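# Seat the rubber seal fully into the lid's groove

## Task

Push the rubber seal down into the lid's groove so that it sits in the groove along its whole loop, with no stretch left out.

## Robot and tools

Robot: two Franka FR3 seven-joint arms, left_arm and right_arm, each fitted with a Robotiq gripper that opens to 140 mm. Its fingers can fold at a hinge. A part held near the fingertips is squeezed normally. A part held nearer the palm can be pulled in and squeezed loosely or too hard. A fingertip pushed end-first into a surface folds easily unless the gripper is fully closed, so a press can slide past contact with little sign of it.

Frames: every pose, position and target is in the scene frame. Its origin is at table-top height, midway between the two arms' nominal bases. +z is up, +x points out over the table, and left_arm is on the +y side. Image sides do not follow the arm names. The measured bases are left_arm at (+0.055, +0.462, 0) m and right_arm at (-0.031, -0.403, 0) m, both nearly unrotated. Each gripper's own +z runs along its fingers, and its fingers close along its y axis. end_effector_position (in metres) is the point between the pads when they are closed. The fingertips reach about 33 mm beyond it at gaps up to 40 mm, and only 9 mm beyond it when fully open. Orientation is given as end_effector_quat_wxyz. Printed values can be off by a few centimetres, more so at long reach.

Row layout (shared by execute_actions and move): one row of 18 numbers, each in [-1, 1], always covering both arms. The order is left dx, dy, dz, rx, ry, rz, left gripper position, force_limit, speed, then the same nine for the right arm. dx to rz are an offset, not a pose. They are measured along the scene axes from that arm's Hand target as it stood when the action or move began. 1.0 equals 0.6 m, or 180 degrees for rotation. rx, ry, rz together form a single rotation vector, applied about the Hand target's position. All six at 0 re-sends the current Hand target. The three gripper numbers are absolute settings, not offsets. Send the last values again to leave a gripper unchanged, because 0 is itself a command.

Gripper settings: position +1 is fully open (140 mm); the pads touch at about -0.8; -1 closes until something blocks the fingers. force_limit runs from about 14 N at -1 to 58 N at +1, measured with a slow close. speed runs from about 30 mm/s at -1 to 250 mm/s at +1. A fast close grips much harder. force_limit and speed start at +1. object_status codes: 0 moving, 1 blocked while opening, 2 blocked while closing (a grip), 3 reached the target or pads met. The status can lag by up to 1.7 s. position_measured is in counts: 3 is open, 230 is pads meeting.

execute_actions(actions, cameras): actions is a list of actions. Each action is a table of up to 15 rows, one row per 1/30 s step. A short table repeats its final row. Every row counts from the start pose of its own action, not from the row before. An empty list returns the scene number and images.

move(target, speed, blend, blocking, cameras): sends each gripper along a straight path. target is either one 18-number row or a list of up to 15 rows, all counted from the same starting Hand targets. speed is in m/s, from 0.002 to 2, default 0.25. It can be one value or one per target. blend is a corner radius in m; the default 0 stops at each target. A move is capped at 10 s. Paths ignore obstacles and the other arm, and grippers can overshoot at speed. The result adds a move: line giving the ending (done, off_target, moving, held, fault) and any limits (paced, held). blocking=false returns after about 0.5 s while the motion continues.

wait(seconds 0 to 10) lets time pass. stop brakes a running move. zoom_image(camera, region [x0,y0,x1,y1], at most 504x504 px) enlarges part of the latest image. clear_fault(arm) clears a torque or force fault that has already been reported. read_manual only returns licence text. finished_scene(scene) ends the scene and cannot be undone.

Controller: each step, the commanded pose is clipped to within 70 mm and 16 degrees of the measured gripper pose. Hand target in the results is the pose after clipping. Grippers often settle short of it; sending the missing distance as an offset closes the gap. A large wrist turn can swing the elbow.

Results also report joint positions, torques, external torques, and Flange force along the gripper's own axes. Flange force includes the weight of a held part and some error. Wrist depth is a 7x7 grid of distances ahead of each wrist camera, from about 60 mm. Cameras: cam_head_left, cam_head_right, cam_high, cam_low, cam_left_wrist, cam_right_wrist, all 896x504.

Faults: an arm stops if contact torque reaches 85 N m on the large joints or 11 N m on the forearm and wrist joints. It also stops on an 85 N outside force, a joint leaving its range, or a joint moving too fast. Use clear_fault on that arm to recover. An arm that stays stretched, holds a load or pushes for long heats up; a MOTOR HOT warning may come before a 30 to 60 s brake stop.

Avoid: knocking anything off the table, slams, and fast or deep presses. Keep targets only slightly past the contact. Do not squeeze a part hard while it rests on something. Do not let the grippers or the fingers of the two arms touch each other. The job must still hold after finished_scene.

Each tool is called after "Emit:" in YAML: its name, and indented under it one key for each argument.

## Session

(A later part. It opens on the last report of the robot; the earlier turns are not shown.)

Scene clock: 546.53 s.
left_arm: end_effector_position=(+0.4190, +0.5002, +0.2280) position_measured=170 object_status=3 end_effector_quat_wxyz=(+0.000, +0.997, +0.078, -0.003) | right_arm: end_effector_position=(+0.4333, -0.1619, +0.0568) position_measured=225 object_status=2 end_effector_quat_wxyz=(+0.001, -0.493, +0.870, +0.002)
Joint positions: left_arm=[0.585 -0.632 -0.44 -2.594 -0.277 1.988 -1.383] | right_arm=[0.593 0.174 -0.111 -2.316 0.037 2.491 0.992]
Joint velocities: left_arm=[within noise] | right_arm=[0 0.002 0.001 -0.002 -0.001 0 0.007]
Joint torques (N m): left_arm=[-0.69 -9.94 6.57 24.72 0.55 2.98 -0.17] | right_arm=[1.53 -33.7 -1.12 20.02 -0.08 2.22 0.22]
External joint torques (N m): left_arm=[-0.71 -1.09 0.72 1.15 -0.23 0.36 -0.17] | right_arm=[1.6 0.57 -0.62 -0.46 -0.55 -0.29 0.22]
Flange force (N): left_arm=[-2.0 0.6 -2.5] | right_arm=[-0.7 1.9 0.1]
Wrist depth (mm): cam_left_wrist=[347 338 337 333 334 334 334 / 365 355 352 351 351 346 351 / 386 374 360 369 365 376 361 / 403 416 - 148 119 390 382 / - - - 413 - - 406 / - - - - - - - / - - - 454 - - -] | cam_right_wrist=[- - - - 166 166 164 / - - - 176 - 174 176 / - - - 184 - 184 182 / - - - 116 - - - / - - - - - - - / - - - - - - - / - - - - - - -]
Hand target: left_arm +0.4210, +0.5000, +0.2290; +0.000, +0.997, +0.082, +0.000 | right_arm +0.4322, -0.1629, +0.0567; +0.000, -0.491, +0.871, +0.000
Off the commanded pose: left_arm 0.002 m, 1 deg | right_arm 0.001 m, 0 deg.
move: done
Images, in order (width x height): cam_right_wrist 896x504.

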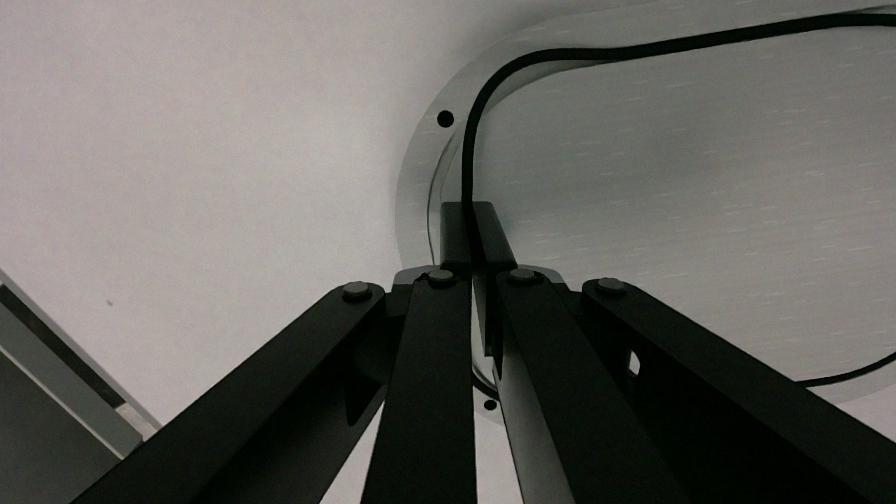

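Emit:
move:
  target: [0,0,0,0,0,0,-0.324,-0.3,-0.2, -0.0233,0.0091,0.015,0,0,0,-1,-1,-1]
  speed: 0.05
  cameras: ["cam_right_wrist"]

Emit:
zoom_image:
  camera: "cam_right_wrist"
  region: [350, 0, 770, 280]

Scene clock: 548.63 s.
left_arm: end_effector_position=(+0.4190, +0.5002, +0.2280) position_measured=170 object_status=3 end_effector_quat_wxyz=(+0.000, +0.997, +0.078, -0.003) | right_arm: end_effector_position=(+0.4196, -0.1568, +0.0659) position_measured=225 object_status=2 end_effector_quat_wxyz=(+0.001, -0.492, +0.870, +0.002)
Joint positions: left_arm=[0.585 -0.632 -0.44 -2.594 -0.277 1.988 -1.383] | right_arm=[0.614 0.131 -0.111 -2.347 0.029 2.48 1.02]
Joint velocities: left_arm=[within noise] | right_arm=[0 0 0 0 0.001 -0.001 0.005]
Joint torques (N m): left_arm=[-0.63 -9.94 6.54 24.71 0.57 2.98 -0.15] | right_arm=[1.49 -32.48 -0.83 20.07 -0.07 2.2 0.25]
External joint torques (N m): left_arm=[-0.61 -1.09 0.73 1.1 -0.21 0.35 -0.15] | right_arm=[1.41 0.58 -0.58 -0.64 -0.55 -0.33 0.25]
Flange force (N): left_arm=[-2.0 0.5 -2.5] | right_arm=[-0.1 2.0 0.2]
Wrist depth (mm): cam_left_wrist=[343 346 336 336 338 - 329 / 365 - - 358 351 - 347 / 382 380 - 371 368 371 368 / 1314 391 384 - 120 383 - / 1363 - - - - - - / - - - 449 - - - / - - - 453 - - -] | cam_right_wrist=[- 184 - 177 175 171 174 / - - - 186 - - 182 / - - - 166 - - - / - - - 115 - - - / - - - - - - - / - - - - - - - / - - - - - - -]
Hand target: left_arm +0.4210, +0.5000, +0.2290; +0.000, +0.997, +0.082, +0.000 | right_arm +0.4183, -0.1574, +0.0657; +0.000, -0.491, +0.871, +0.000
Off the commanded pose: left_arm 0.002 m, 1 deg | right_arm 0.002 m, 0 deg.
move: done
Images, in order (width x height): cam_right_wrist 896x504.

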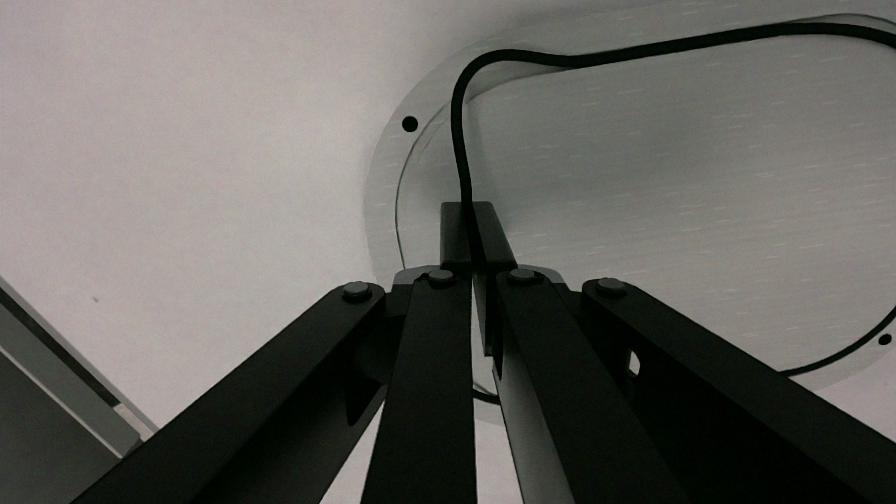

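Scaled by 1.200 from the camera's 896x504 image, which has a finer 1280x720 frame.

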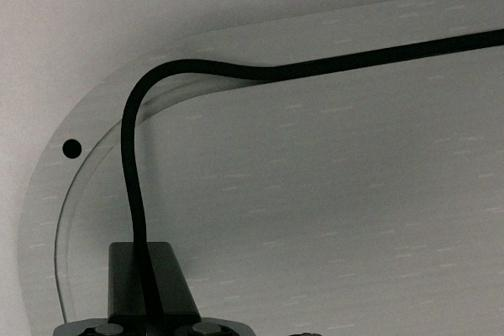

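Emit:
move:
  target:
    - [0,0,0,0,0,0,-0.324,-0.3,-0.2, 0.0467,-0.0173,-0.015,0,0,0,-1,-1,-1]
    - [0,0,0,0,0,0,-0.324,-0.3,-0.2, 0.0467,-0.0173,-0.042,0,0,0,-1,-1,-1]
    - [0,0,0,0,0,0,-0.324,-0.3,-0.2, 0.0467,-0.0173,-0.042,0,0,0,-0.6,-1,-1]
    - [0,0,0,0,0,0,-0.324,-0.3,-0.2, 0.0467,-0.0173,0.05,0,0,0,-0.6,-1,-1]
  speed: [0.06,0.04,0.04,0.08]
  blend: [0.003,0,0,0]
  cameras: ["cam_right_wrist"]

Emit:
zoom_image:
  camera: "cam_right_wrist"
  region: [350, 0, 770, 280]

Scene clock: 553.70 s.
left_arm: end_effector_position=(+0.4190, +0.5002, +0.2280) position_measured=170 object_status=3 end_effector_quat_wxyz=(+0.000, +0.997, +0.078, -0.003) | right_arm: end_effector_position=(+0.4464, -0.1664, +0.0956) position_measured=205 object_status=3 end_effector_quat_wxyz=(+0.001, -0.493, +0.870, +0.002)
Joint positions: left_arm=[0.585 -0.632 -0.44 -2.594 -0.277 1.988 -1.383] | right_arm=[0.575 0.123 -0.114 -2.262 0.026 2.387 0.982]
Joint velocities: left_arm=[within noise] | right_arm=[0 0.001 -0.002 0.002 -0.001 -0.005 0.001]
Joint torques (N m): left_arm=[-0.65 -9.92 6.55 24.74 0.56 2.98 -0.18] | right_arm=[1 -32.81 -0.99 21.98 -0.02 2.29 0.21]
External joint torques (N m): left_arm=[-0.61 -1.03 0.76 1.1 -0.23 0.35 -0.18] | right_arm=[1.07 1.06 -0.59 0.16 -0.56 -0.23 0.21]
Flange force (N): left_arm=[-1.9 0.5 -2.4] | right_arm=[-3.3 -0.7 0.9]
Wrist depth (mm): cam_left_wrist=[344 336 338 336 336 329 328 / 1164 - 354 353 - - 345 / 1320 375 367 365 360 370 362 / 399 395 383 - 120 385 - / 1456 - - - - - 404 / - - - - - - - / - - - 444 - - -] | cam_right_wrist=[- - - - 198 199 195 / - - 230 227 - 212 - / - - 230 234 - 227 - / 1142 263 - - 115 233 - / 1251 260 - - 94 81 - / - - - - - - - / - - - - - - -]
Hand target: left_arm +0.4210, +0.5000, +0.2290; +0.000, +0.997, +0.082, +0.000 | right_arm +0.4463, -0.1678, +0.0957; +0.000, -0.491, +0.871, +0.000
Off the commanded pose: left_arm 0.002 m, 1 deg | right_arm 0.001 m, 0 deg.
move: done
Images, in order (width x height): cam_right_wrist 896x504.

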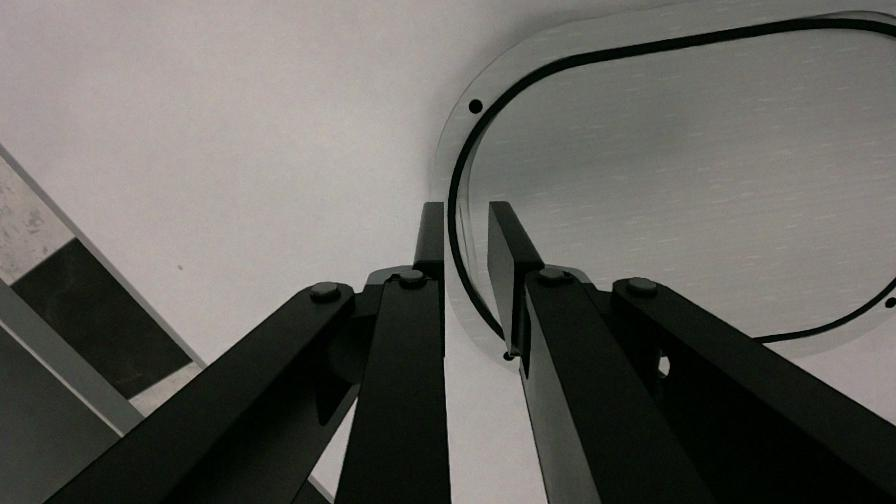

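Scaled by 1.200 from the camera's 896x504 image, which has a finer 1280x720 frame.

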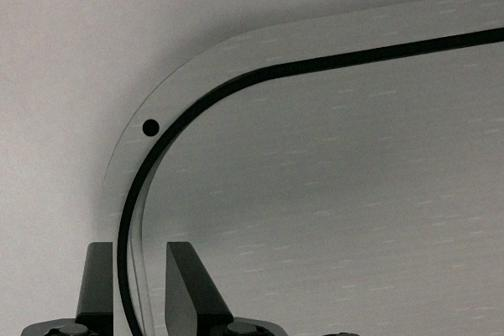

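Emit:
move:
  target:
    - [0,0,0,0,0,0,-0.324,-0.3,-0.2, -0.0113,-0.018,-0.05,0,0,-0.0672,-0.6,-1,-1]
    - [0,0,0,0,0,0,-0.324,-0.3,-0.2, -0.0113,-0.018,-0.095,0,0,-0.0672,-0.6,-1,-1]
    - [0,0,0,0,0,0,-0.324,-0.3,-0.2, -0.0113,-0.018,-0.095,0,0,-0.0672,-1,-1,-1]
    - [0,0,0,0,0,0,-0.324,-0.3,-0.2, -0.0113,-0.018,-0.07,0,0,-0.0672,-1,-1,-1]
  speed: [0.08,0.04,0.04,0.05]
  cameras: ["cam_right_wrist"]

Emit:
zoom_image:
  camera: "cam_right_wrist"
  region: [350, 0, 770, 280]

Scene clock: 561.67 s.
left_arm: end_effector_position=(+0.4190, +0.5002, +0.2280) position_measured=170 object_status=3 end_effector_quat_wxyz=(+0.000, +0.997, +0.078, -0.003) | right_arm: end_effector_position=(+0.4397, -0.1783, +0.0531) position_measured=225 object_status=2 end_effector_quat_wxyz=(+0.000, -0.397, +0.918, +0.002)
Joint positions: left_arm=[0.585 -0.632 -0.44 -2.594 -0.277 1.988 -1.383] | right_arm=[0.583 0.179 -0.135 -2.322 0.045 2.499 1.167]
Joint velocities: left_arm=[within noise] | right_arm=[0 -0.001 0.001 -0.001 -0.001 -0.004 0]
Joint torques (N m): left_arm=[-0.63 -9.93 6.53 24.72 0.56 2.98 -0.19] | right_arm=[1.4 -33.6 -1.11 20.77 -0.09 2.27 0.21]
External joint torques (N m): left_arm=[-0.65 -1.08 0.67 1.11 -0.23 0.35 -0.19] | right_arm=[1.34 0.59 -0.58 0.42 -0.56 -0.23 0.21]
Flange force (N): left_arm=[-2.0 0.7 -2.4] | right_arm=[-3.0 0.7 -0.1]
Wrist depth (mm): cam_left_wrist=[346 335 335 334 337 338 328 / 360 352 370 369 351 348 351 / - 381 366 362 368 370 366 / 1300 - - 386 120 384 - / 1281 - - 413 - - - / - - - 425 - - - / - - - 444 - - -] | cam_right_wrist=[- - - - 164 162 - / - - 182 - - - 171 / - - - - - 183 - / - - - 115 190 - - / - - - - - - 206 / - - - - - - - / - - - - - - -]
Hand target: left_arm +0.4210, +0.5000, +0.2290; +0.000, +0.997, +0.082, +0.000 | right_arm +0.4395, -0.1786, +0.0537; +0.000, -0.396, +0.918, +0.000
Off the commanded pose: left_arm 0.002 m, 1 deg | right_arm 0.001 m, 0 deg.
move: done
Images, in order (width x height): cam_right_wrist 896x504.

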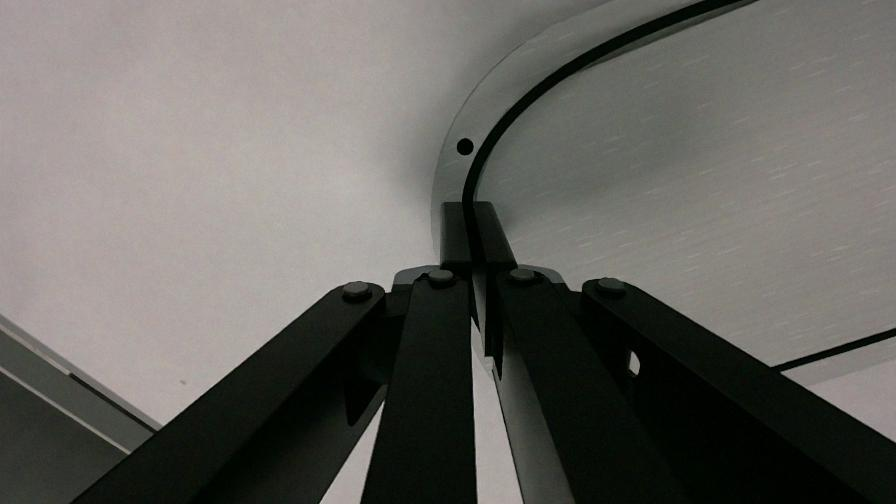

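Scaled by 1.200 from the camera's 896x504 image, which has a finer 1280x720 frame.

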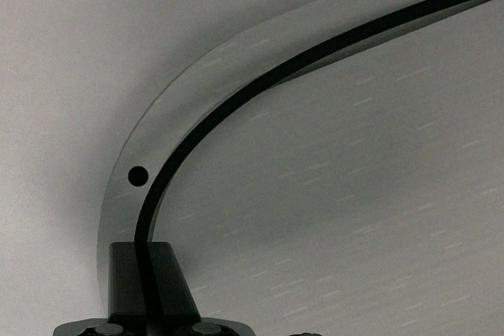

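Emit:
move:
  target:
    - [0,0,0,0,0,0,-0.324,-0.3,-0.2, -0.0388,0.0151,0.015,0,0,0,-1,-1,-1]
    - [0,0,0,0,0,0,-0.324,-0.3,-0.2, -0.0625,0.0692,0.03,0,0,0,-1,-1,-1]
  speed: [0.06,0.06]
  blend: [0.01,0]
  cameras: ["cam_right_wrist"]

Emit:
zoom_image:
  camera: "cam_right_wrist"
  region: [350, 0, 770, 280]

Scene clock: 564.63 s.
left_arm: end_effector_position=(+0.4190, +0.5002, +0.2280) position_measured=170 object_status=3 end_effector_quat_wxyz=(+0.000, +0.997, +0.078, -0.003) | right_arm: end_effector_position=(+0.4017, -0.1369, +0.0709) position_measured=225 object_status=2 end_effector_quat_wxyz=(+0.000, -0.398, +0.917, +0.002)
Joint positions: left_arm=[0.585 -0.632 -0.44 -2.594 -0.277 1.988 -1.383] | right_arm=[0.668 0.109 -0.115 -2.361 0.026 2.468 1.284]
Joint velocities: left_arm=[within noise] | right_arm=[0 0 -0.001 0.001 -0.001 0 0.005]
Joint torques (N m): left_arm=[-0.67 -9.94 6.55 24.7 0.56 2.99 -0.18] | right_arm=[1.51 -31.7 -0.9 21.43 -0.06 2.24 0.23]
External joint torques (N m): left_arm=[-0.64 -1.07 0.73 1.04 -0.23 0.36 -0.18] | right_arm=[1.55 0.6 -0.59 0.72 -0.55 -0.24 0.23]
Flange force (N): left_arm=[-2.2 0.5 -2.3] | right_arm=[-4.1 0.7 -0.1]
Wrist depth (mm): cam_left_wrist=[343 345 335 334 335 - 327 / 365 352 354 358 351 351 - / - - - 364 369 367 - / 1356 412 - 381 131 384 398 / 1408 - - - - - - / - - - 465 - - - / - - - 457 - - -] | cam_right_wrist=[188 - - - 177 179 178 / 199 - 187 - - 187 - / 214 - - 199 - - - / - - - 116 210 - - / - - - - - - 241 / - - - - - - 254 / - - - - - - -]
Hand target: left_arm +0.4210, +0.5000, +0.2290; +0.000, +0.997, +0.082, +0.000 | right_arm +0.4020, -0.1371, +0.0717; +0.000, -0.396, +0.918, +0.000
Off the commanded pose: left_arm 0.002 m, 1 deg | right_arm 0.001 m, 0 deg.
move: done
Images, in order (width x height): cam_right_wrist 896x504.

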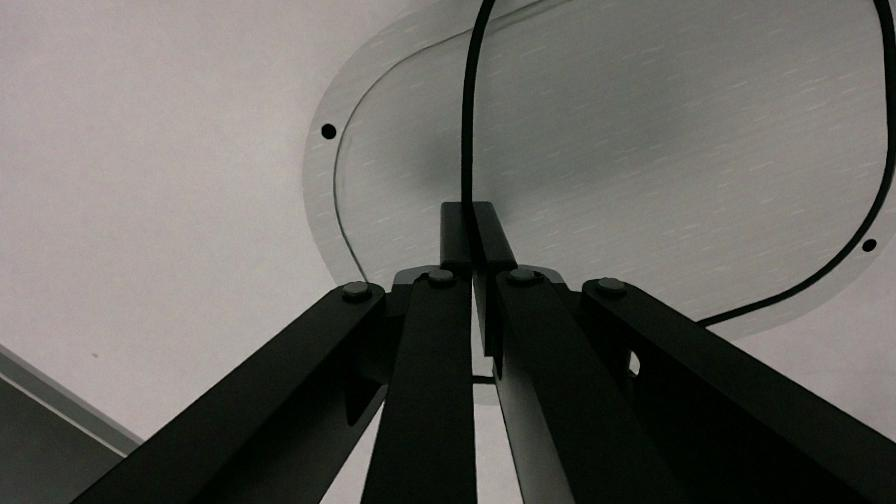

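Scaled by 1.200 from the camera's 896x504 image, which has a finer 1280x720 frame.

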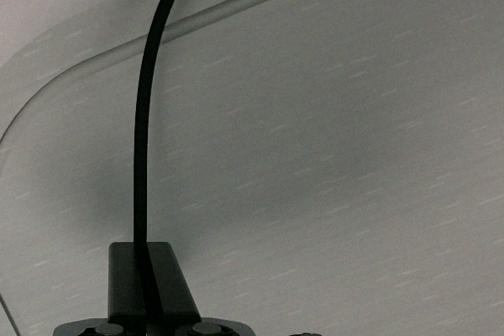

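Emit:
move:
  target:
    - [0,0,0,0,0,0,-0.324,-0.3,-0.2, 0.03,-0.05,-0.005,0,0,0,-1,-1,-1]
    - [0,0,0,0,0,0,-0.324,-0.3,-0.2, 0.0607,-0.0675,-0.03,0,0,0,-1,-1,-1]
    - [0,0,0,0,0,0,-0.324,-0.3,-0.2, 0.0607,-0.0675,-0.053,0,0,0,-1,-1,-1]
    - [0,0,0,0,0,0,-0.324,-0.3,-0.2, 0.0607,-0.0675,-0.053,0,0,0,-0.6,-1,-1]
    - [0,0,0,0,0,0,-0.324,-0.3,-0.2, 0.0607,-0.0675,0.1,0,0,0,-0.6,-1,-1]
  speed: [0.08,0.06,0.04,0.04,0.1]
  blend: [0.01,0.002,0,0,0]
  cameras: ["cam_right_wrist"]

Emit:
zoom_image:
  camera: "cam_right_wrist"
  region: [350, 0, 770, 280]

Scene clock: 570.10 s.
left_arm: end_effector_position=(+0.4190, +0.5002, +0.2280) position_measured=170 object_status=3 end_effector_quat_wxyz=(+0.000, +0.997, +0.078, -0.003) | right_arm: end_effector_position=(+0.4386, -0.1762, +0.1317) position_measured=205 object_status=3 end_effector_quat_wxyz=(+0.001, -0.398, +0.917, +0.002)
Joint positions: left_arm=[0.585 -0.632 -0.44 -2.594 -0.277 1.988 -1.383] | right_arm=[0.588 0.032 -0.138 -2.274 0.011 2.308 1.193]
Joint velocities: left_arm=[within noise] | right_arm=[-0.002 -0.001 0 0.001 -0.001 -0.004 0.002]
Joint torques (N m): left_arm=[-0.69 -9.92 6.56 24.72 0.57 2.97 -0.18] | right_arm=[0.98 -30.41 -0.74 22.81 0.02 2.29 0.12]
External joint torques (N m): left_arm=[-0.69 -1.09 0.74 1.13 -0.21 0.35 -0.18] | right_arm=[0.99 1.06 -0.62 0.19 -0.57 -0.21 0.12]
Flange force (N): left_arm=[-2.0 0.6 -2.5] | right_arm=[-3.4 -0.6 0.8]
Wrist depth (mm): cam_left_wrist=[345 343 341 339 340 333 331 / 359 350 355 351 358 352 341 / 385 372 369 371 - 367 354 / 1341 396 388 149 119 - 377 / 1408 - - - - - - / - - - - - - - / - - - 458 - - -] | cam_right_wrist=[248 - - - 229 - - / - - - - - - - / - 272 - - - - - / 1197 - - - - - - / 1283 - - - 94 82 - / - - - - - - - / - - - - - - -]
Hand target: left_arm +0.4210, +0.5000, +0.2290; +0.000, +0.997, +0.082, +0.000 | right_arm +0.4384, -0.1776, +0.1317; +0.000, -0.396, +0.918, +0.000
Off the commanded pose: left_arm 0.002 m, 1 deg | right_arm 0.001 m, 0 deg.
move: done
Images, in order (width x height): cam_right_wrist 896x504.

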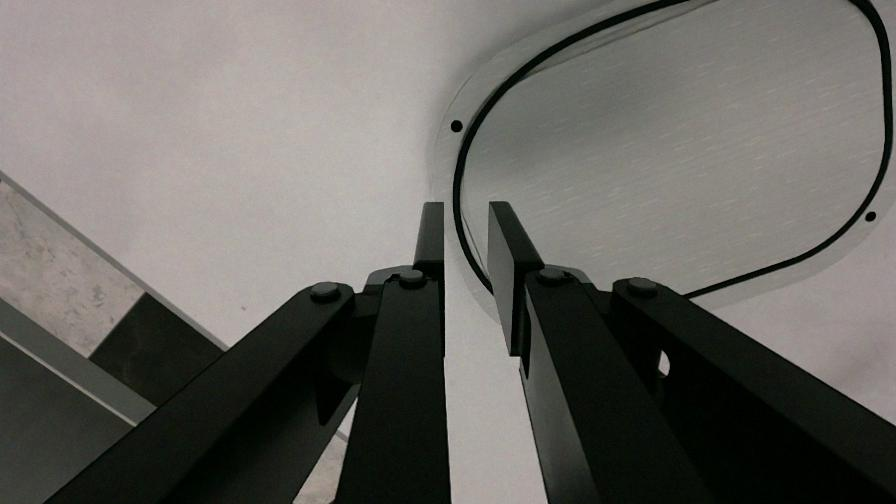

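Scaled by 1.200 from the camera's 896x504 image, which has a finer 1280x720 frame.

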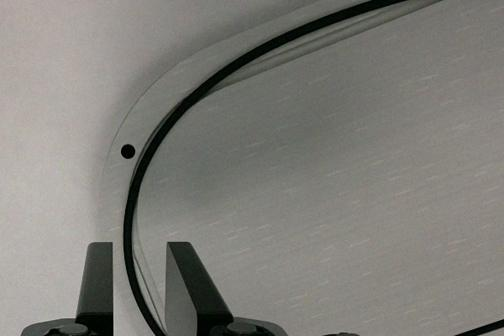

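Emit:
move:
  target:
    - [0,0,0,0,0,0,-0.324,-0.3,-0.2, -0.05,0.1,0.1,0,0,0,-1,-1,-0.1]
    - [0,0,0,0,0,0,-0.324,-0.3,-0.2, -0.4,0.22,0.02,0,0,0.15,-1,-1,-0.1]
  speed: [0.25,0.25]
  blend: [0.05,0]
  cameras: ["cam_high"]

Emit:
zoom_image:
  camera: "cam_high"
  region: [390, 140, 510, 240]

Scene clock: 573.03 s.
left_arm: end_effector_position=(+0.4190, +0.5002, +0.2280) position_measured=170 object_status=3 end_effector_quat_wxyz=(+0.000, +0.997, +0.078, -0.003) | right_arm: end_effector_position=(+0.1987, -0.0464, +0.1434) position_measured=233 object_status=3 end_effector_quat_wxyz=(-0.001, -0.598, +0.802, -0.002)
Joint positions: left_arm=[0.585 -0.632 -0.44 -2.594 -0.277 1.988 -1.383] | right_arm=[0.883 -0.264 0.12 -2.571 0.038 2.305 1.261]
Joint velocities: left_arm=[within noise] | right_arm=[0 -0.001 0 -0.001 0.001 0.004 -0.003]
Joint torques (N m): left_arm=[-0.65 -9.9 6.54 24.7 0.56 2.98 -0.18] | right_arm=[1.43 -20.83 -2.03 22.14 0.88 2.7 -0.46]
External joint torques (N m): left_arm=[-0.67 -1.05 0.69 1.12 -0.23 0.36 -0.18] | right_arm=[1.48 -0.08 -0.92 -0.36 0.29 0.23 -0.46]
Flange force (N): left_arm=[-1.9 0.6 -2.4] | right_arm=[2.1 0.0 0.7]
Wrist depth (mm): cam_left_wrist=[341 347 330 337 335 335 329 / 360 355 - 353 350 346 348 / 381 374 370 370 - 376 367 / 1287 394 387 384 120 387 381 / 1424 - - - - - - / - - - - - - - / - - - 447 - - -] | cam_right_wrist=[- - 245 259 - - - / - - - 262 - 270 - / - - 275 267 - 284 - / 289 294 - 116 - - - / - - - - - - 316 / - - - - - - - / - - - - - - -]
Hand target: left_arm +0.4210, +0.5000, +0.2290; +0.000, +0.997, +0.082, +0.000 | right_arm +0.1984, -0.0456, +0.1437; +0.000, -0.599, +0.800, +0.000
Off the commanded pose: left_arm 0.002 m, 1 deg | right_arm 0.001 m, 0 deg.
move: done; blend cut to 0.045 m at target 1
Images, in order (width x height): cam_high 896x504.

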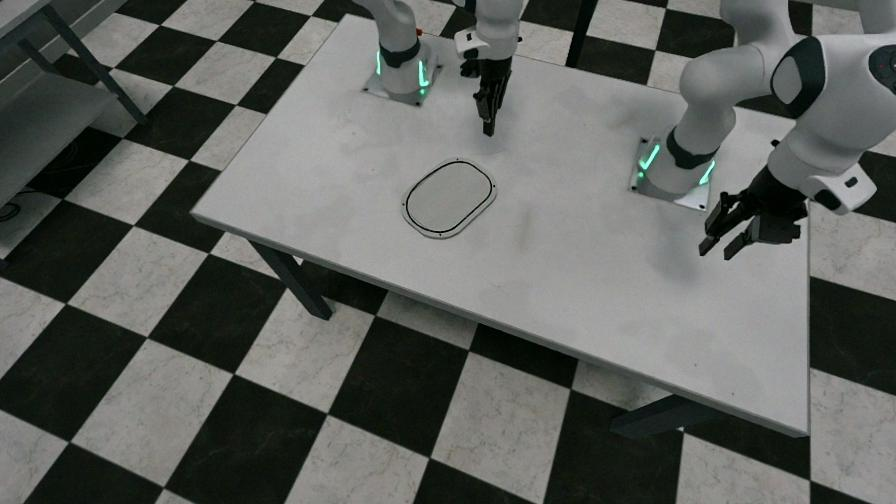

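Scaled by 4.200 from the camera's 896x504 image, which has a finer 1280x720 frame.

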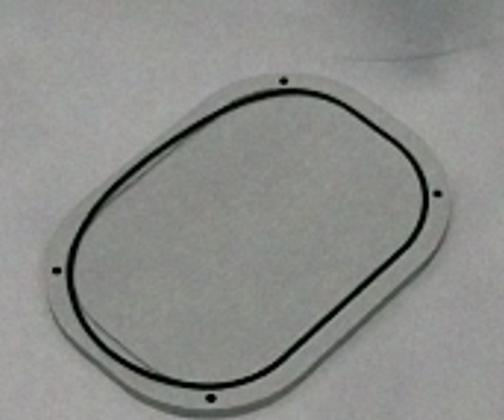

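Emit:
move:
  target:
    - [0,0,0,0,0,0,-0.324,-0.3,-0.2, 0.4497,-0.0967,-0.08,0,0,0.0711,-1,-1,-0.1]
    - [0,0,0,0,0,0,-0.324,-0.3,-0.2, 0.4497,-0.0967,-0.1617,0,0,0.0711,-1,-1,-0.1]
  speed: [0.25,0.1]
  blend: [0.01,0]
  cameras: ["cam_right_wrist"]

Emit:
zoom_image:
  camera: "cam_right_wrist"
  region: [400, 60, 600, 280]

Scene clock: 577.43 s.
left_arm: end_effector_position=(+0.4190, +0.5002, +0.2280) position_measured=170 object_status=3 end_effector_quat_wxyz=(+0.000, +0.997, +0.078, -0.003) | right_arm: end_effector_position=(+0.4682, -0.1044, +0.0471) position_measured=233 object_status=3 end_effector_quat_wxyz=(+0.001, +0.683, -0.731, +0.001)
Joint positions: left_arm=[0.585 -0.632 -0.44 -2.594 -0.277 1.988 -1.383] | right_arm=[0.593 0.336 -0.052 -2.098 0.023 2.432 0.593]
Joint velocities: left_arm=[within noise] | right_arm=[0.001 -0.001 -0.001 0.001 -0.001 0.001 -0.006]
Joint torques (N m): left_arm=[-0.64 -9.94 6.6 24.72 0.56 2.98 -0.16] | right_arm=[0.49 -38.85 -0.33 21.3 0.37 2.76 -0.48]
External joint torques (N m): left_arm=[-0.61 -1.1 0.81 1.14 -0.22 0.36 -0.16] | right_arm=[0.72 1.46 0.15 0.08 -0.13 0.22 -0.48]
Flange force (N): left_arm=[-2.1 0.4 -2.6] | right_arm=[-2.1 -2.8 3.1]
Wrist depth (mm): cam_left_wrist=[340 334 338 338 - 334 330 / 1320 358 357 352 351 346 355 / - 374 370 366 370 361 359 / 1348 393 391 147 131 400 - / 1320 - - - - - - / - - - 445 - - - / - - - 451 - - -] | cam_right_wrist=[- - - - - 160 - / - - - - - - - / - - - - - - - / - - - 116 - - - / 1220 - - - - - - / 1317 - - - - - 205 / - - - - - - -]
Hand target: left_arm +0.4210, +0.5000, +0.2290; +0.000, +0.997, +0.082, +0.000 | right_arm +0.4682, -0.1036, +0.0467; +0.000, +0.685, -0.729, +0.000
Off the commanded pose: left_arm 0.002 m, 1 deg | right_arm 0.001 m, 0 deg.
move: done
Images, in order (width x height): cam_right_wrist 896x504.

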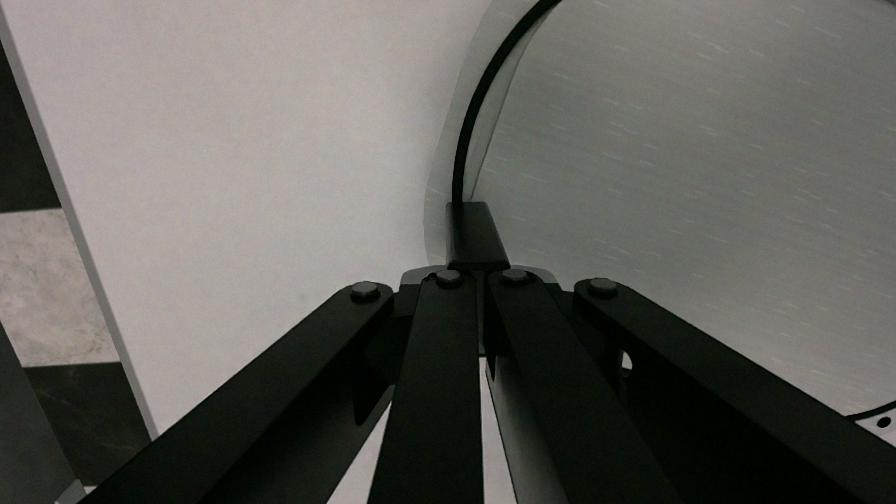

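Scaled by 2.291 from the camera's 896x504 image, which has a finer 1280x720 frame.

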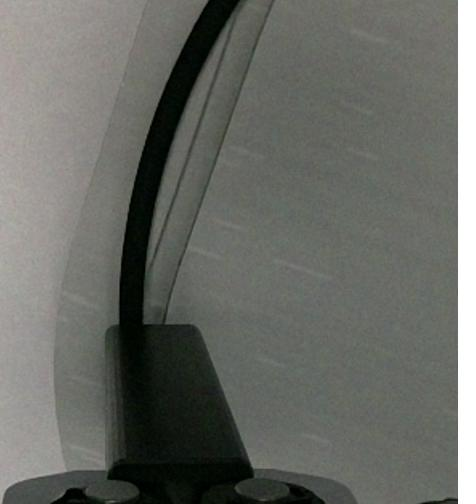

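Emit:
move:
  target: [0,0,0,0,0,0,-0.324,-0.3,-0.2, -0.001,0.0193,0,0,0,0.0683,-1,-1,-0.1]
  speed: 0.1
  cameras: ["cam_right_wrist"]

Emit:
zoom_image:
  camera: "cam_right_wrist"
  region: [400, 60, 600, 280]

Scene clock: 581.17 s.
left_arm: end_effector_position=(+0.4190, +0.5002, +0.2280) position_measured=170 object_status=3 end_effector_quat_wxyz=(+0.000, +0.997, +0.078, -0.003) | right_arm: end_effector_position=(+0.4682, -0.0914, +0.0478) position_measured=233 object_status=3 end_effector_quat_wxyz=(-0.002, +0.755, -0.655, -0.001)
Joint positions: left_arm=[0.585 -0.632 -0.44 -2.594 -0.277 1.988 -1.383] | right_arm=[0.55 0.348 0.01 -2.078 -0.002 2.429 0.418]
Joint velocities: left_arm=[within noise] | right_arm=[-0.003 0.001 0 -0.001 0 0 -0.006]
Joint torques (N m): left_arm=[-0.67 -9.93 6.51 24.72 0.56 2.97 -0.15] | right_arm=[0.54 -38.64 0.31 22 -0.06 2.31 -0.45]
External joint torques (N m): left_arm=[-0.67 -0.99 0.67 1.05 -0.22 0.34 -0.15] | right_arm=[0.65 1.89 0 0.84 -0.55 -0.23 -0.45]
Flange force (N): left_arm=[-1.8 0.6 -2.3] | right_arm=[-3.4 -7.5 2.8]
Wrist depth (mm): cam_left_wrist=[349 342 - 338 334 333 334 / 1169 - 357 358 352 - - / 1231 375 371 369 370 - 355 / 1281 - - 382 119 388 385 / 1377 - - 412 - - 402 / - - - - - - - / - - - 448 - - -] | cam_right_wrist=[- - - - 158 159 - / - - - - 165 166 - / 188 - - 173 175 - - / - - - 115 - - - / 1158 - - - - - 196 / 1283 - - - - - - / - - - - - - -]
Hand target: left_arm +0.4210, +0.5000, +0.2290; +0.000, +0.997, +0.082, +0.000 | right_arm +0.4676, -0.0920, +0.0467; +0.000, +0.759, -0.651, +0.000
Off the commanded pose: left_arm 0.002 m, 1 deg | right_arm 0.001 m, 1 deg.
move: done
Images, in order (width x height): cam_right_wrist 896x504.

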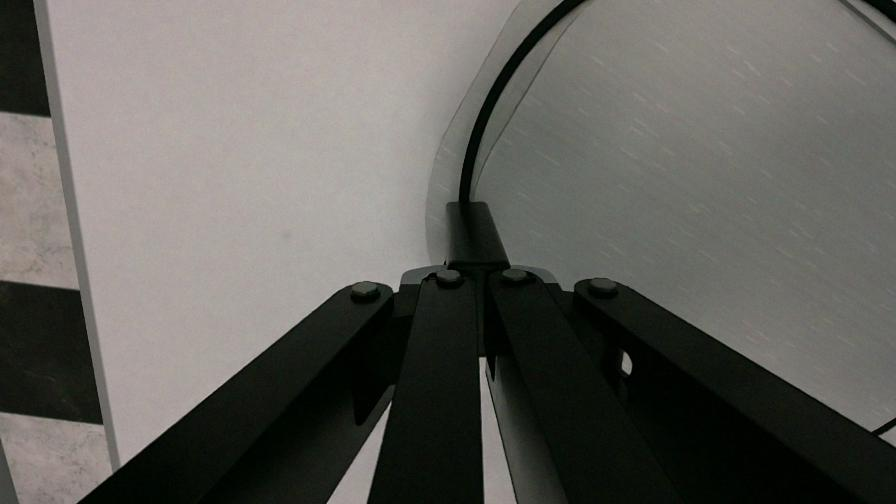

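Scaled by 2.291 from the camera's 896x504 image, which has a finer 1280x720 frame.

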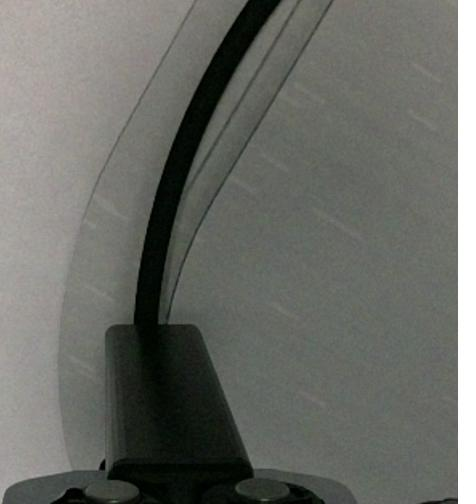

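Emit:
move:
  target:
    - [0,0,0,0,0,0,-0.324,-0.3,-0.2, 0.0060,-0.0103,-0.0033,0,0,-0.030,-1,-1,-0.1]
    - [0,0,0,0,0,0,-0.324,-0.3,-0.2, 0.0060,-0.0103,-0.0095,0,0,-0.030,-1,-1,-0.1]
    - [0,0,0,0,0,0,-0.324,-0.3,-0.2, -0.0023,-0.0107,-0.0105,0,0,-0.0345,-1,-1,-0.1]
    - [0,0,0,0,0,0,-0.324,-0.3,-0.2, -0.0023,-0.0107,-0.013,0,0,-0.0345,-1,-1,-0.1]
    - [0,0,0,0,0,0,-0.324,-0.3,-0.2, -0.0040,-0.0123,-0.0203,0,0,-0.0333,-1,-1,-0.1]
    - [0,0,0,0,0,0,-0.324,-0.3,-0.2, 0.0010,-0.0105,-0.0112,0,0,-0.0333,-1,-1,-0.1]
    - [0,0,0,0,0,0,-0.324,-0.3,-0.2, 0.0010,-0.0105,0,0,0,-0.0333,-1,-1,-0.1]
  speed: [0.1,0.05,0.02,0.04,0.04,0.05,0.1]
  blend: [0.001,0.0005,0.0005,0.0005,0,0.001,0]
  cameras: ["cam_right_wrist"]

Emit:
zoom_image:
  camera: "cam_right_wrist"
  region: [400, 60, 600, 280]

Scene clock: 585.90 s.
left_arm: end_effector_position=(+0.4190, +0.5002, +0.2280) position_measured=170 object_status=3 end_effector_quat_wxyz=(+0.000, +0.997, +0.078, -0.003) | right_arm: end_effector_position=(+0.4684, -0.0978, +0.0463) position_measured=233 object_status=3 end_effector_quat_wxyz=(+0.000, +0.728, -0.686, +0.001)
Joint positions: left_arm=[0.585 -0.632 -0.44 -2.594 -0.277 1.988 -1.383] | right_arm=[0.564 0.344 -0.013 -2.089 0.004 2.434 0.489]
Joint velocities: left_arm=[within noise] | right_arm=[-0.002 0 0 0.001 0 -0.005 0.001]
Joint torques (N m): left_arm=[-0.7 -9.89 6.54 24.7 0.55 2.98 -0.15] | right_arm=[0.95 -39.37 -0.39 21.63 0.57 2.24 0.18]
External joint torques (N m): left_arm=[-0.71 -1.07 0.69 1.13 -0.24 0.36 -0.15] | right_arm=[0.99 1.14 -0.51 0.37 0.08 -0.33 0.18]
Flange force (N): left_arm=[-2.0 0.6 -2.5] | right_arm=[-3.4 -3.5 1.3]
Wrist depth (mm): cam_left_wrist=[339 339 340 333 332 340 331 / 1196 350 354 352 351 350 - / 1249 375 370 - 365 - - / 401 - 388 390 120 390 391 / 1408 - - - - - 401 / - - - - - - - / - - - 454 - - -] | cam_right_wrist=[- - - - - - 156 / 177 - - - - - - / - 189 - 175 - - - / - - - 113 183 188 186 / 1197 - - - - 192 191 / 1317 - - - - - - / - - - - - - -]
Hand target: left_arm +0.4210, +0.5000, +0.2290; +0.000, +0.997, +0.082, +0.000 | right_arm +0.4682, -0.0983, +0.0467; +0.000, +0.724, -0.690, +0.000
Off the commanded pose: left_arm 0.002 m, 1 deg | right_arm 0.001 m, 1 deg.
move: done
Images, in order (width x height): cam_right_wrist 896x504.

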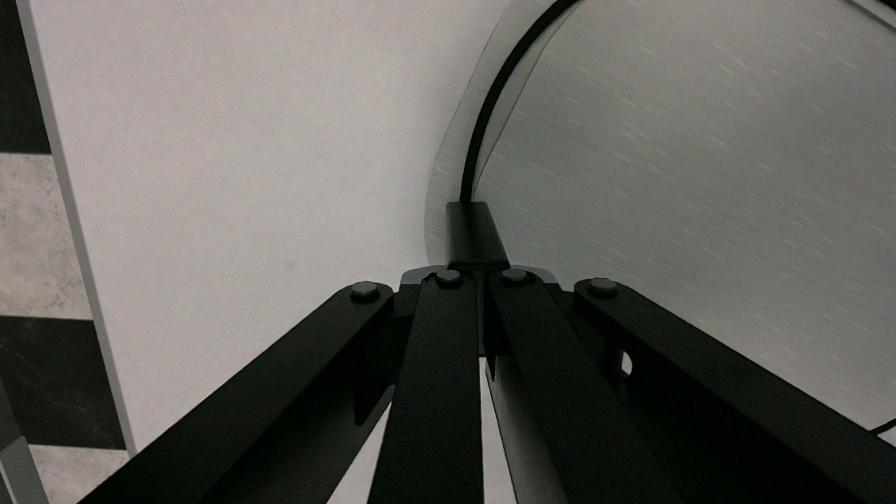

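Scaled by 2.291 from the camera's 896x504 image, which has a finer 1280x720 frame.

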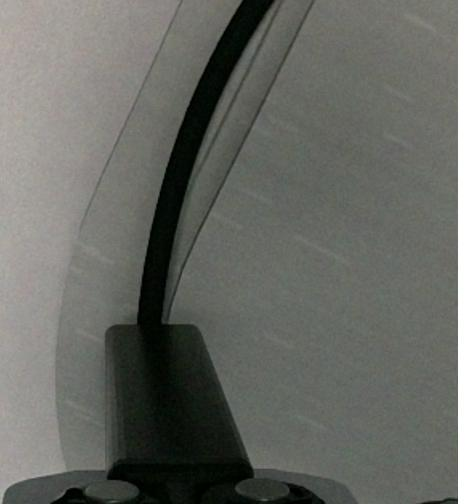

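Emit:
move:
  target:
    - [0,0,0,0,0,0,-0.324,-0.3,-0.2, 0.0045,-0.0167,-0.0033,0,0,-0.046,-1,-1,-0.1]
    - [0,0,0,0,0,0,-0.324,-0.3,-0.2, 0.0045,-0.0167,-0.0095,0,0,-0.046,-1,-1,-0.1]
    - [0,0,0,0,0,0,-0.324,-0.3,-0.2, -0.0038,-0.0158,-0.0105,0,0,-0.052,-1,-1,-0.1]
    - [0,0,0,0,0,0,-0.324,-0.3,-0.2, -0.0038,-0.0158,-0.013,0,0,-0.052,-1,-1,-0.1]
    - [0,0,0,0,0,0,-0.324,-0.3,-0.2, -0.0055,-0.0178,-0.0203,0,0,-0.05,-1,-1,-0.1]
    - [0,0,0,0,0,0,-0.324,-0.3,-0.2, -0.0005,-0.0162,-0.0112,0,0,-0.05,-1,-1,-0.1]
    - [0,0,0,0,0,0,-0.324,-0.3,-0.2, -0.0005,-0.0162,0,0,0,-0.05,-1,-1,-0.1]
  speed: [0.1,0.05,0.02,0.04,0.04,0.05,0.1]
  blend: [0.001,0.0005,0.0005,0.0005,0,0.001,0]
  cameras: ["cam_right_wrist"]

Emit:
zoom_image:
  camera: "cam_right_wrist"
  region: [400, 60, 600, 280]

Scene clock: 590.40 s.
left_arm: end_effector_position=(+0.4190, +0.5002, +0.2280) position_measured=170 object_status=3 end_effector_quat_wxyz=(+0.000, +0.997, +0.078, -0.003) | right_arm: end_effector_position=(+0.4681, -0.1074, +0.0463) position_measured=233 object_status=3 end_effector_quat_wxyz=(+0.000, -0.671, +0.741, -0.001)
Joint positions: left_arm=[0.585 -0.632 -0.44 -2.594 -0.277 1.988 -1.383] | right_arm=[0.591 0.332 -0.055 -2.109 0.026 2.441 0.617]
Joint velocities: left_arm=[within noise] | right_arm=[-0.001 0.001 0 0.002 0 -0.004 0.002]
Joint torques (N m): left_arm=[-0.65 -9.95 6.56 24.69 0.55 2.98 -0.17] | right_arm=[0.99 -38.89 -0.89 21.54 0.36 2.31 0.22]
External joint torques (N m): left_arm=[-0.73 -1.04 0.63 1.03 -0.23 0.33 -0.17] | right_arm=[1.08 1.25 -0.5 0.34 -0.13 -0.24 0.22]
Flange force (N): left_arm=[-2.1 0.7 -2.3] | right_arm=[-3.9 -2.7 1.6]
Wrist depth (mm): cam_left_wrist=[343 341 338 332 338 332 337 / 1174 357 - - 343 - 337 / 1262 371 372 368 367 370 - / 1281 396 - 385 131 - 382 / - - - 421 - - 405 / - - - - - - - / - - - 440 - - -] | cam_right_wrist=[- - - - 156 - - / - - - 164 - 166 166 / - - - 169 - - 173 / - - - 126 181 - - / 1232 - - - - - 194 / 1310 - - - - - - / - - - - - - -]
Hand target: left_arm +0.4210, +0.5000, +0.2290; +0.000, +0.997, +0.082, +0.000 | right_arm +0.4679, -0.1081, +0.0467; +0.000, -0.668, +0.745, +0.000
Off the commanded pose: left_arm 0.002 m, 1 deg | right_arm 0.001 m, 1 deg.
move: done
Images, in order (width x height): cam_right_wrist 896x504.

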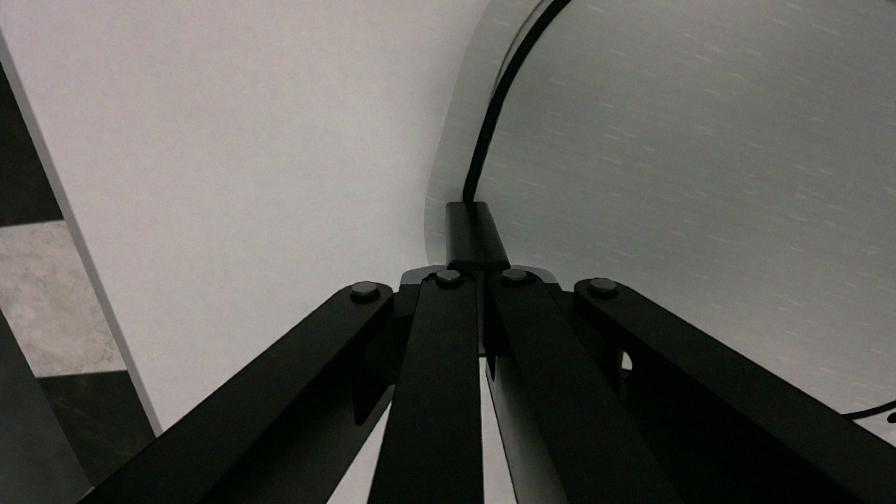

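Scaled by 2.291 from the camera's 896x504 image, which has a finer 1280x720 frame.

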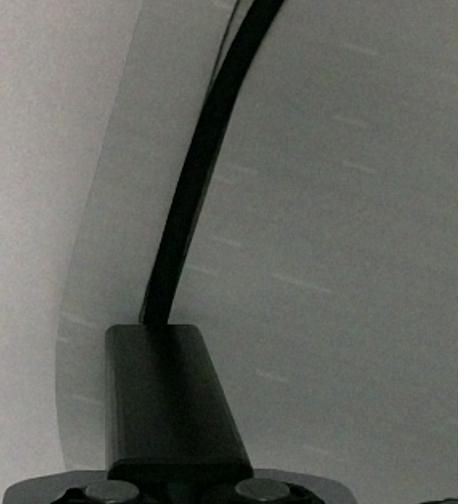

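Emit:
move:
  target:
    - [0,0,0,0,0,0,-0.324,-0.3,-0.2, -0.0013,-0.0198,-0.0033,0,0,-0.059,-1,-1,-0.1]
    - [0,0,0,0,0,0,-0.324,-0.3,-0.2, -0.0013,-0.0198,-0.0095,0,0,-0.059,-1,-1,-0.1]
    - [0,0,0,0,0,0,-0.324,-0.3,-0.2, -0.006,-0.0185,-0.0105,0,0,-0.0625,-1,-1,-0.1]
    - [0,0,0,0,0,0,-0.324,-0.3,-0.2, -0.006,-0.0185,-0.013,0,0,-0.0625,-1,-1,-0.1]
    - [0,0,0,0,0,0,-0.324,-0.3,-0.2, -0.0083,-0.0208,-0.0203,0,0,-0.0611,-1,-1,-0.1]
    - [0,0,0,0,0,0,-0.324,-0.3,-0.2, -0.0037,-0.0192,-0.0112,0,0,-0.0611,-1,-1,-0.1]
    - [0,0,0,0,0,0,-0.324,-0.3,-0.2, -0.0037,-0.0192,0,0,0,-0.0611,-1,-1,-0.1]
  speed: [0.1,0.05,0.02,0.04,0.04,0.05,0.1]
  blend: [0.001,0.0005,0.0005,0.0005,0,0.001,0]
  cameras: ["cam_right_wrist"]

Emit:
zoom_image:
  camera: "cam_right_wrist"
  region: [400, 60, 600, 280]

Scene clock: 595.13 s.
left_arm: end_effector_position=(+0.4190, +0.5002, +0.2280) position_measured=170 object_status=3 end_effector_quat_wxyz=(+0.000, +0.997, +0.078, -0.003) | right_arm: end_effector_position=(+0.4658, -0.1188, +0.0463) position_measured=233 object_status=3 end_effector_quat_wxyz=(+0.001, -0.597, +0.803, +0.000)
Joint positions: left_arm=[0.585 -0.632 -0.44 -2.594 -0.277 1.988 -1.383] | right_arm=[0.627 0.315 -0.106 -2.138 0.053 2.452 0.776]
Joint velocities: left_arm=[within noise] | right_arm=[-0.001 0.001 -0.001 -0.002 0.001 -0.005 0.003]
Joint torques (N m): left_arm=[-0.62 -9.96 6.56 24.71 0.56 2.97 -0.17] | right_arm=[0.97 -38.23 -1.66 21.39 0.37 2.31 0.19]
External joint torques (N m): left_arm=[-0.63 -1.1 0.7 1.16 -0.22 0.36 -0.17] | right_arm=[1.13 0.93 -0.71 0.49 -0.12 -0.21 0.19]
Flange force (N): left_arm=[-1.9 0.6 -2.5] | right_arm=[-3.9 -1.7 0.9]
Wrist depth (mm): cam_left_wrist=[343 338 336 336 335 328 331 / 361 357 349 357 350 352 353 / - 372 - 374 366 371 364 / 1307 393 - 386 119 383 - / 1356 - - - - - - / - - - - - - - / - - - 447 - - -] | cam_right_wrist=[- 167 - 156 - 159 155 / - - - - - 165 164 / - - 186 177 - - 171 / - - - 115 179 184 184 / 1197 - - - - - - / - - - - - - - / - - - - - - -]
Hand target: left_arm +0.4210, +0.5000, +0.2290; +0.000, +0.997, +0.082, +0.000 | right_arm +0.4657, -0.1196, +0.0467; +0.000, -0.593, +0.805, +0.000
Off the commanded pose: left_arm 0.002 m, 1 deg | right_arm 0.001 m, 0 deg.
move: done
Images, in order (width x height): cam_right_wrist 896x504.

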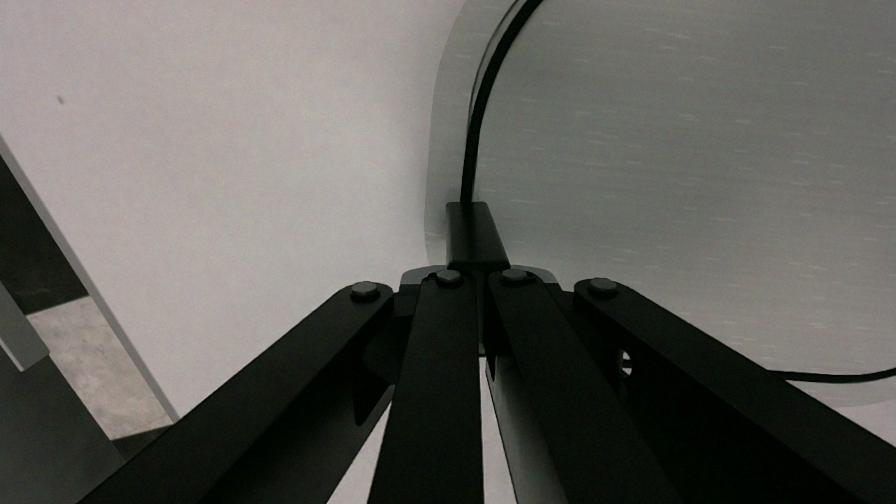

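Scaled by 2.291 from the camera's 896x504 image, which has a finer 1280x720 frame.

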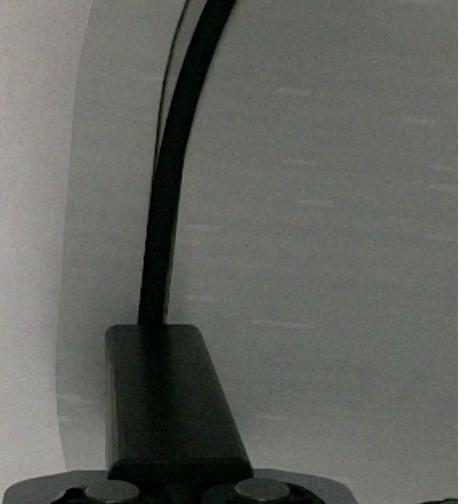

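Emit:
move:
  target:
    - [0,0,0,0,0,0,-0.324,-0.3,-0.2, -0.0053,-0.0232,-0.0033,0,0,-0.02,-1,-1,-0.1]
    - [0,0,0,0,0,0,-0.324,-0.3,-0.2, -0.0053,-0.0232,-0.0095,0,0,-0.02,-1,-1,-0.1]
    - [0,0,0,0,0,0,-0.324,-0.3,-0.2, -0.0093,-0.0215,-0.0105,0,0,-0.0235,-1,-1,-0.1]
    - [0,0,0,0,0,0,-0.324,-0.3,-0.2, -0.0093,-0.0215,-0.013,0,0,-0.0235,-1,-1,-0.1]
    - [0,0,0,0,0,0,-0.324,-0.3,-0.2, -0.012,-0.024,-0.0203,0,0,-0.0222,-1,-1,-0.1]
    - [0,0,0,0,0,0,-0.324,-0.3,-0.2, -0.0073,-0.0223,-0.0112,0,0,-0.0222,-1,-1,-0.1]
    - [0,0,0,0,0,0,-0.324,-0.3,-0.2, -0.0073,-0.0223,0,0,0,-0.0222,-1,-1,-0.1]
  speed: [0.1,0.05,0.02,0.04,0.04,0.05,0.1]
  blend: [0.001,0.0005,0.0005,0.0005,0,0.001,0]
  cameras: ["cam_right_wrist"]

Emit:
zoom_image:
  camera: "cam_right_wrist"
  region: [400, 60, 600, 280]

Scene clock: 599.17 s.
left_arm: end_effector_position=(+0.4190, +0.5002, +0.2280) position_measured=170 object_status=3 end_effector_quat_wxyz=(+0.000, +0.997, +0.078, -0.003) | right_arm: end_effector_position=(+0.4613, -0.1321, +0.0463) position_measured=233 object_status=3 end_effector_quat_wxyz=(+0.001, -0.568, +0.823, +0.000)
Joint positions: left_arm=[0.585 -0.632 -0.44 -2.594 -0.277 1.988 -1.383] | right_arm=[0.631 0.29 -0.126 -2.177 0.059 2.466 0.825]
Joint velocities: left_arm=[within noise] | right_arm=[0 0.001 -0.001 0.001 -0.001 -0.004 0.002]
Joint torques (N m): left_arm=[-0.68 -9.93 6.52 24.71 0.55 2.98 -0.17] | right_arm=[0.99 -37.27 -1.78 21.23 0.36 2.21 0.17]
External joint torques (N m): left_arm=[-0.76 -1.06 0.59 1.12 -0.24 0.34 -0.17] | right_arm=[0.88 0.97 -0.97 0.41 -0.12 -0.31 0.17]
Flange force (N): left_arm=[-1.9 0.9 -2.4] | right_arm=[-3.6 -1.8 0.7]
Wrist depth (mm): cam_left_wrist=[340 328 330 343 333 334 333 / 361 - - 359 355 340 347 / 380 377 372 358 368 - 366 / 1300 394 - - 120 405 379 / 1473 - - - - - - / - - - - - - - / - - - 450 - - -] | cam_right_wrist=[- - - 157 - - - / - - - - - 166 164 / - - - - - - - / - - - 115 182 185 - / 1276 - - - - - - / 1270 - - - - - - / - - - - - - -]
Hand target: left_arm +0.4210, +0.5000, +0.2290; +0.000, +0.997, +0.082, +0.000 | right_arm +0.4613, -0.1330, +0.0467; +0.000, -0.565, +0.825, +0.000
Off the commanded pose: left_arm 0.002 m, 1 deg | right_arm 0.001 m, 0 deg.
move: done
Images, in order (width x height): cam_right_wrist 896x504.

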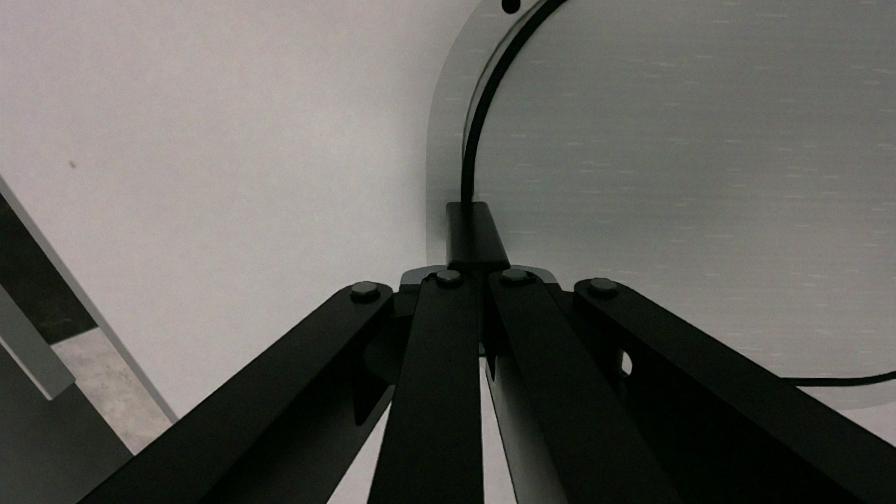

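Scaled by 2.291 from the camera's 896x504 image, which has a finer 1280x720 frame.

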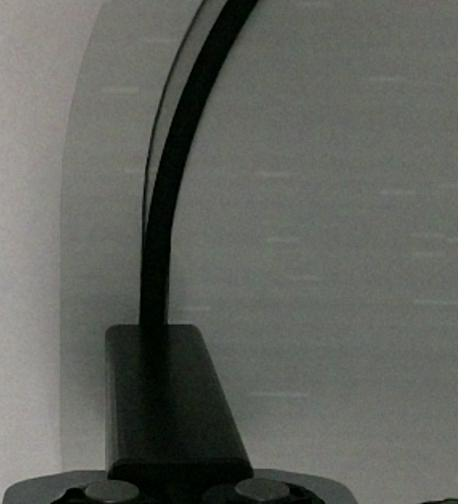

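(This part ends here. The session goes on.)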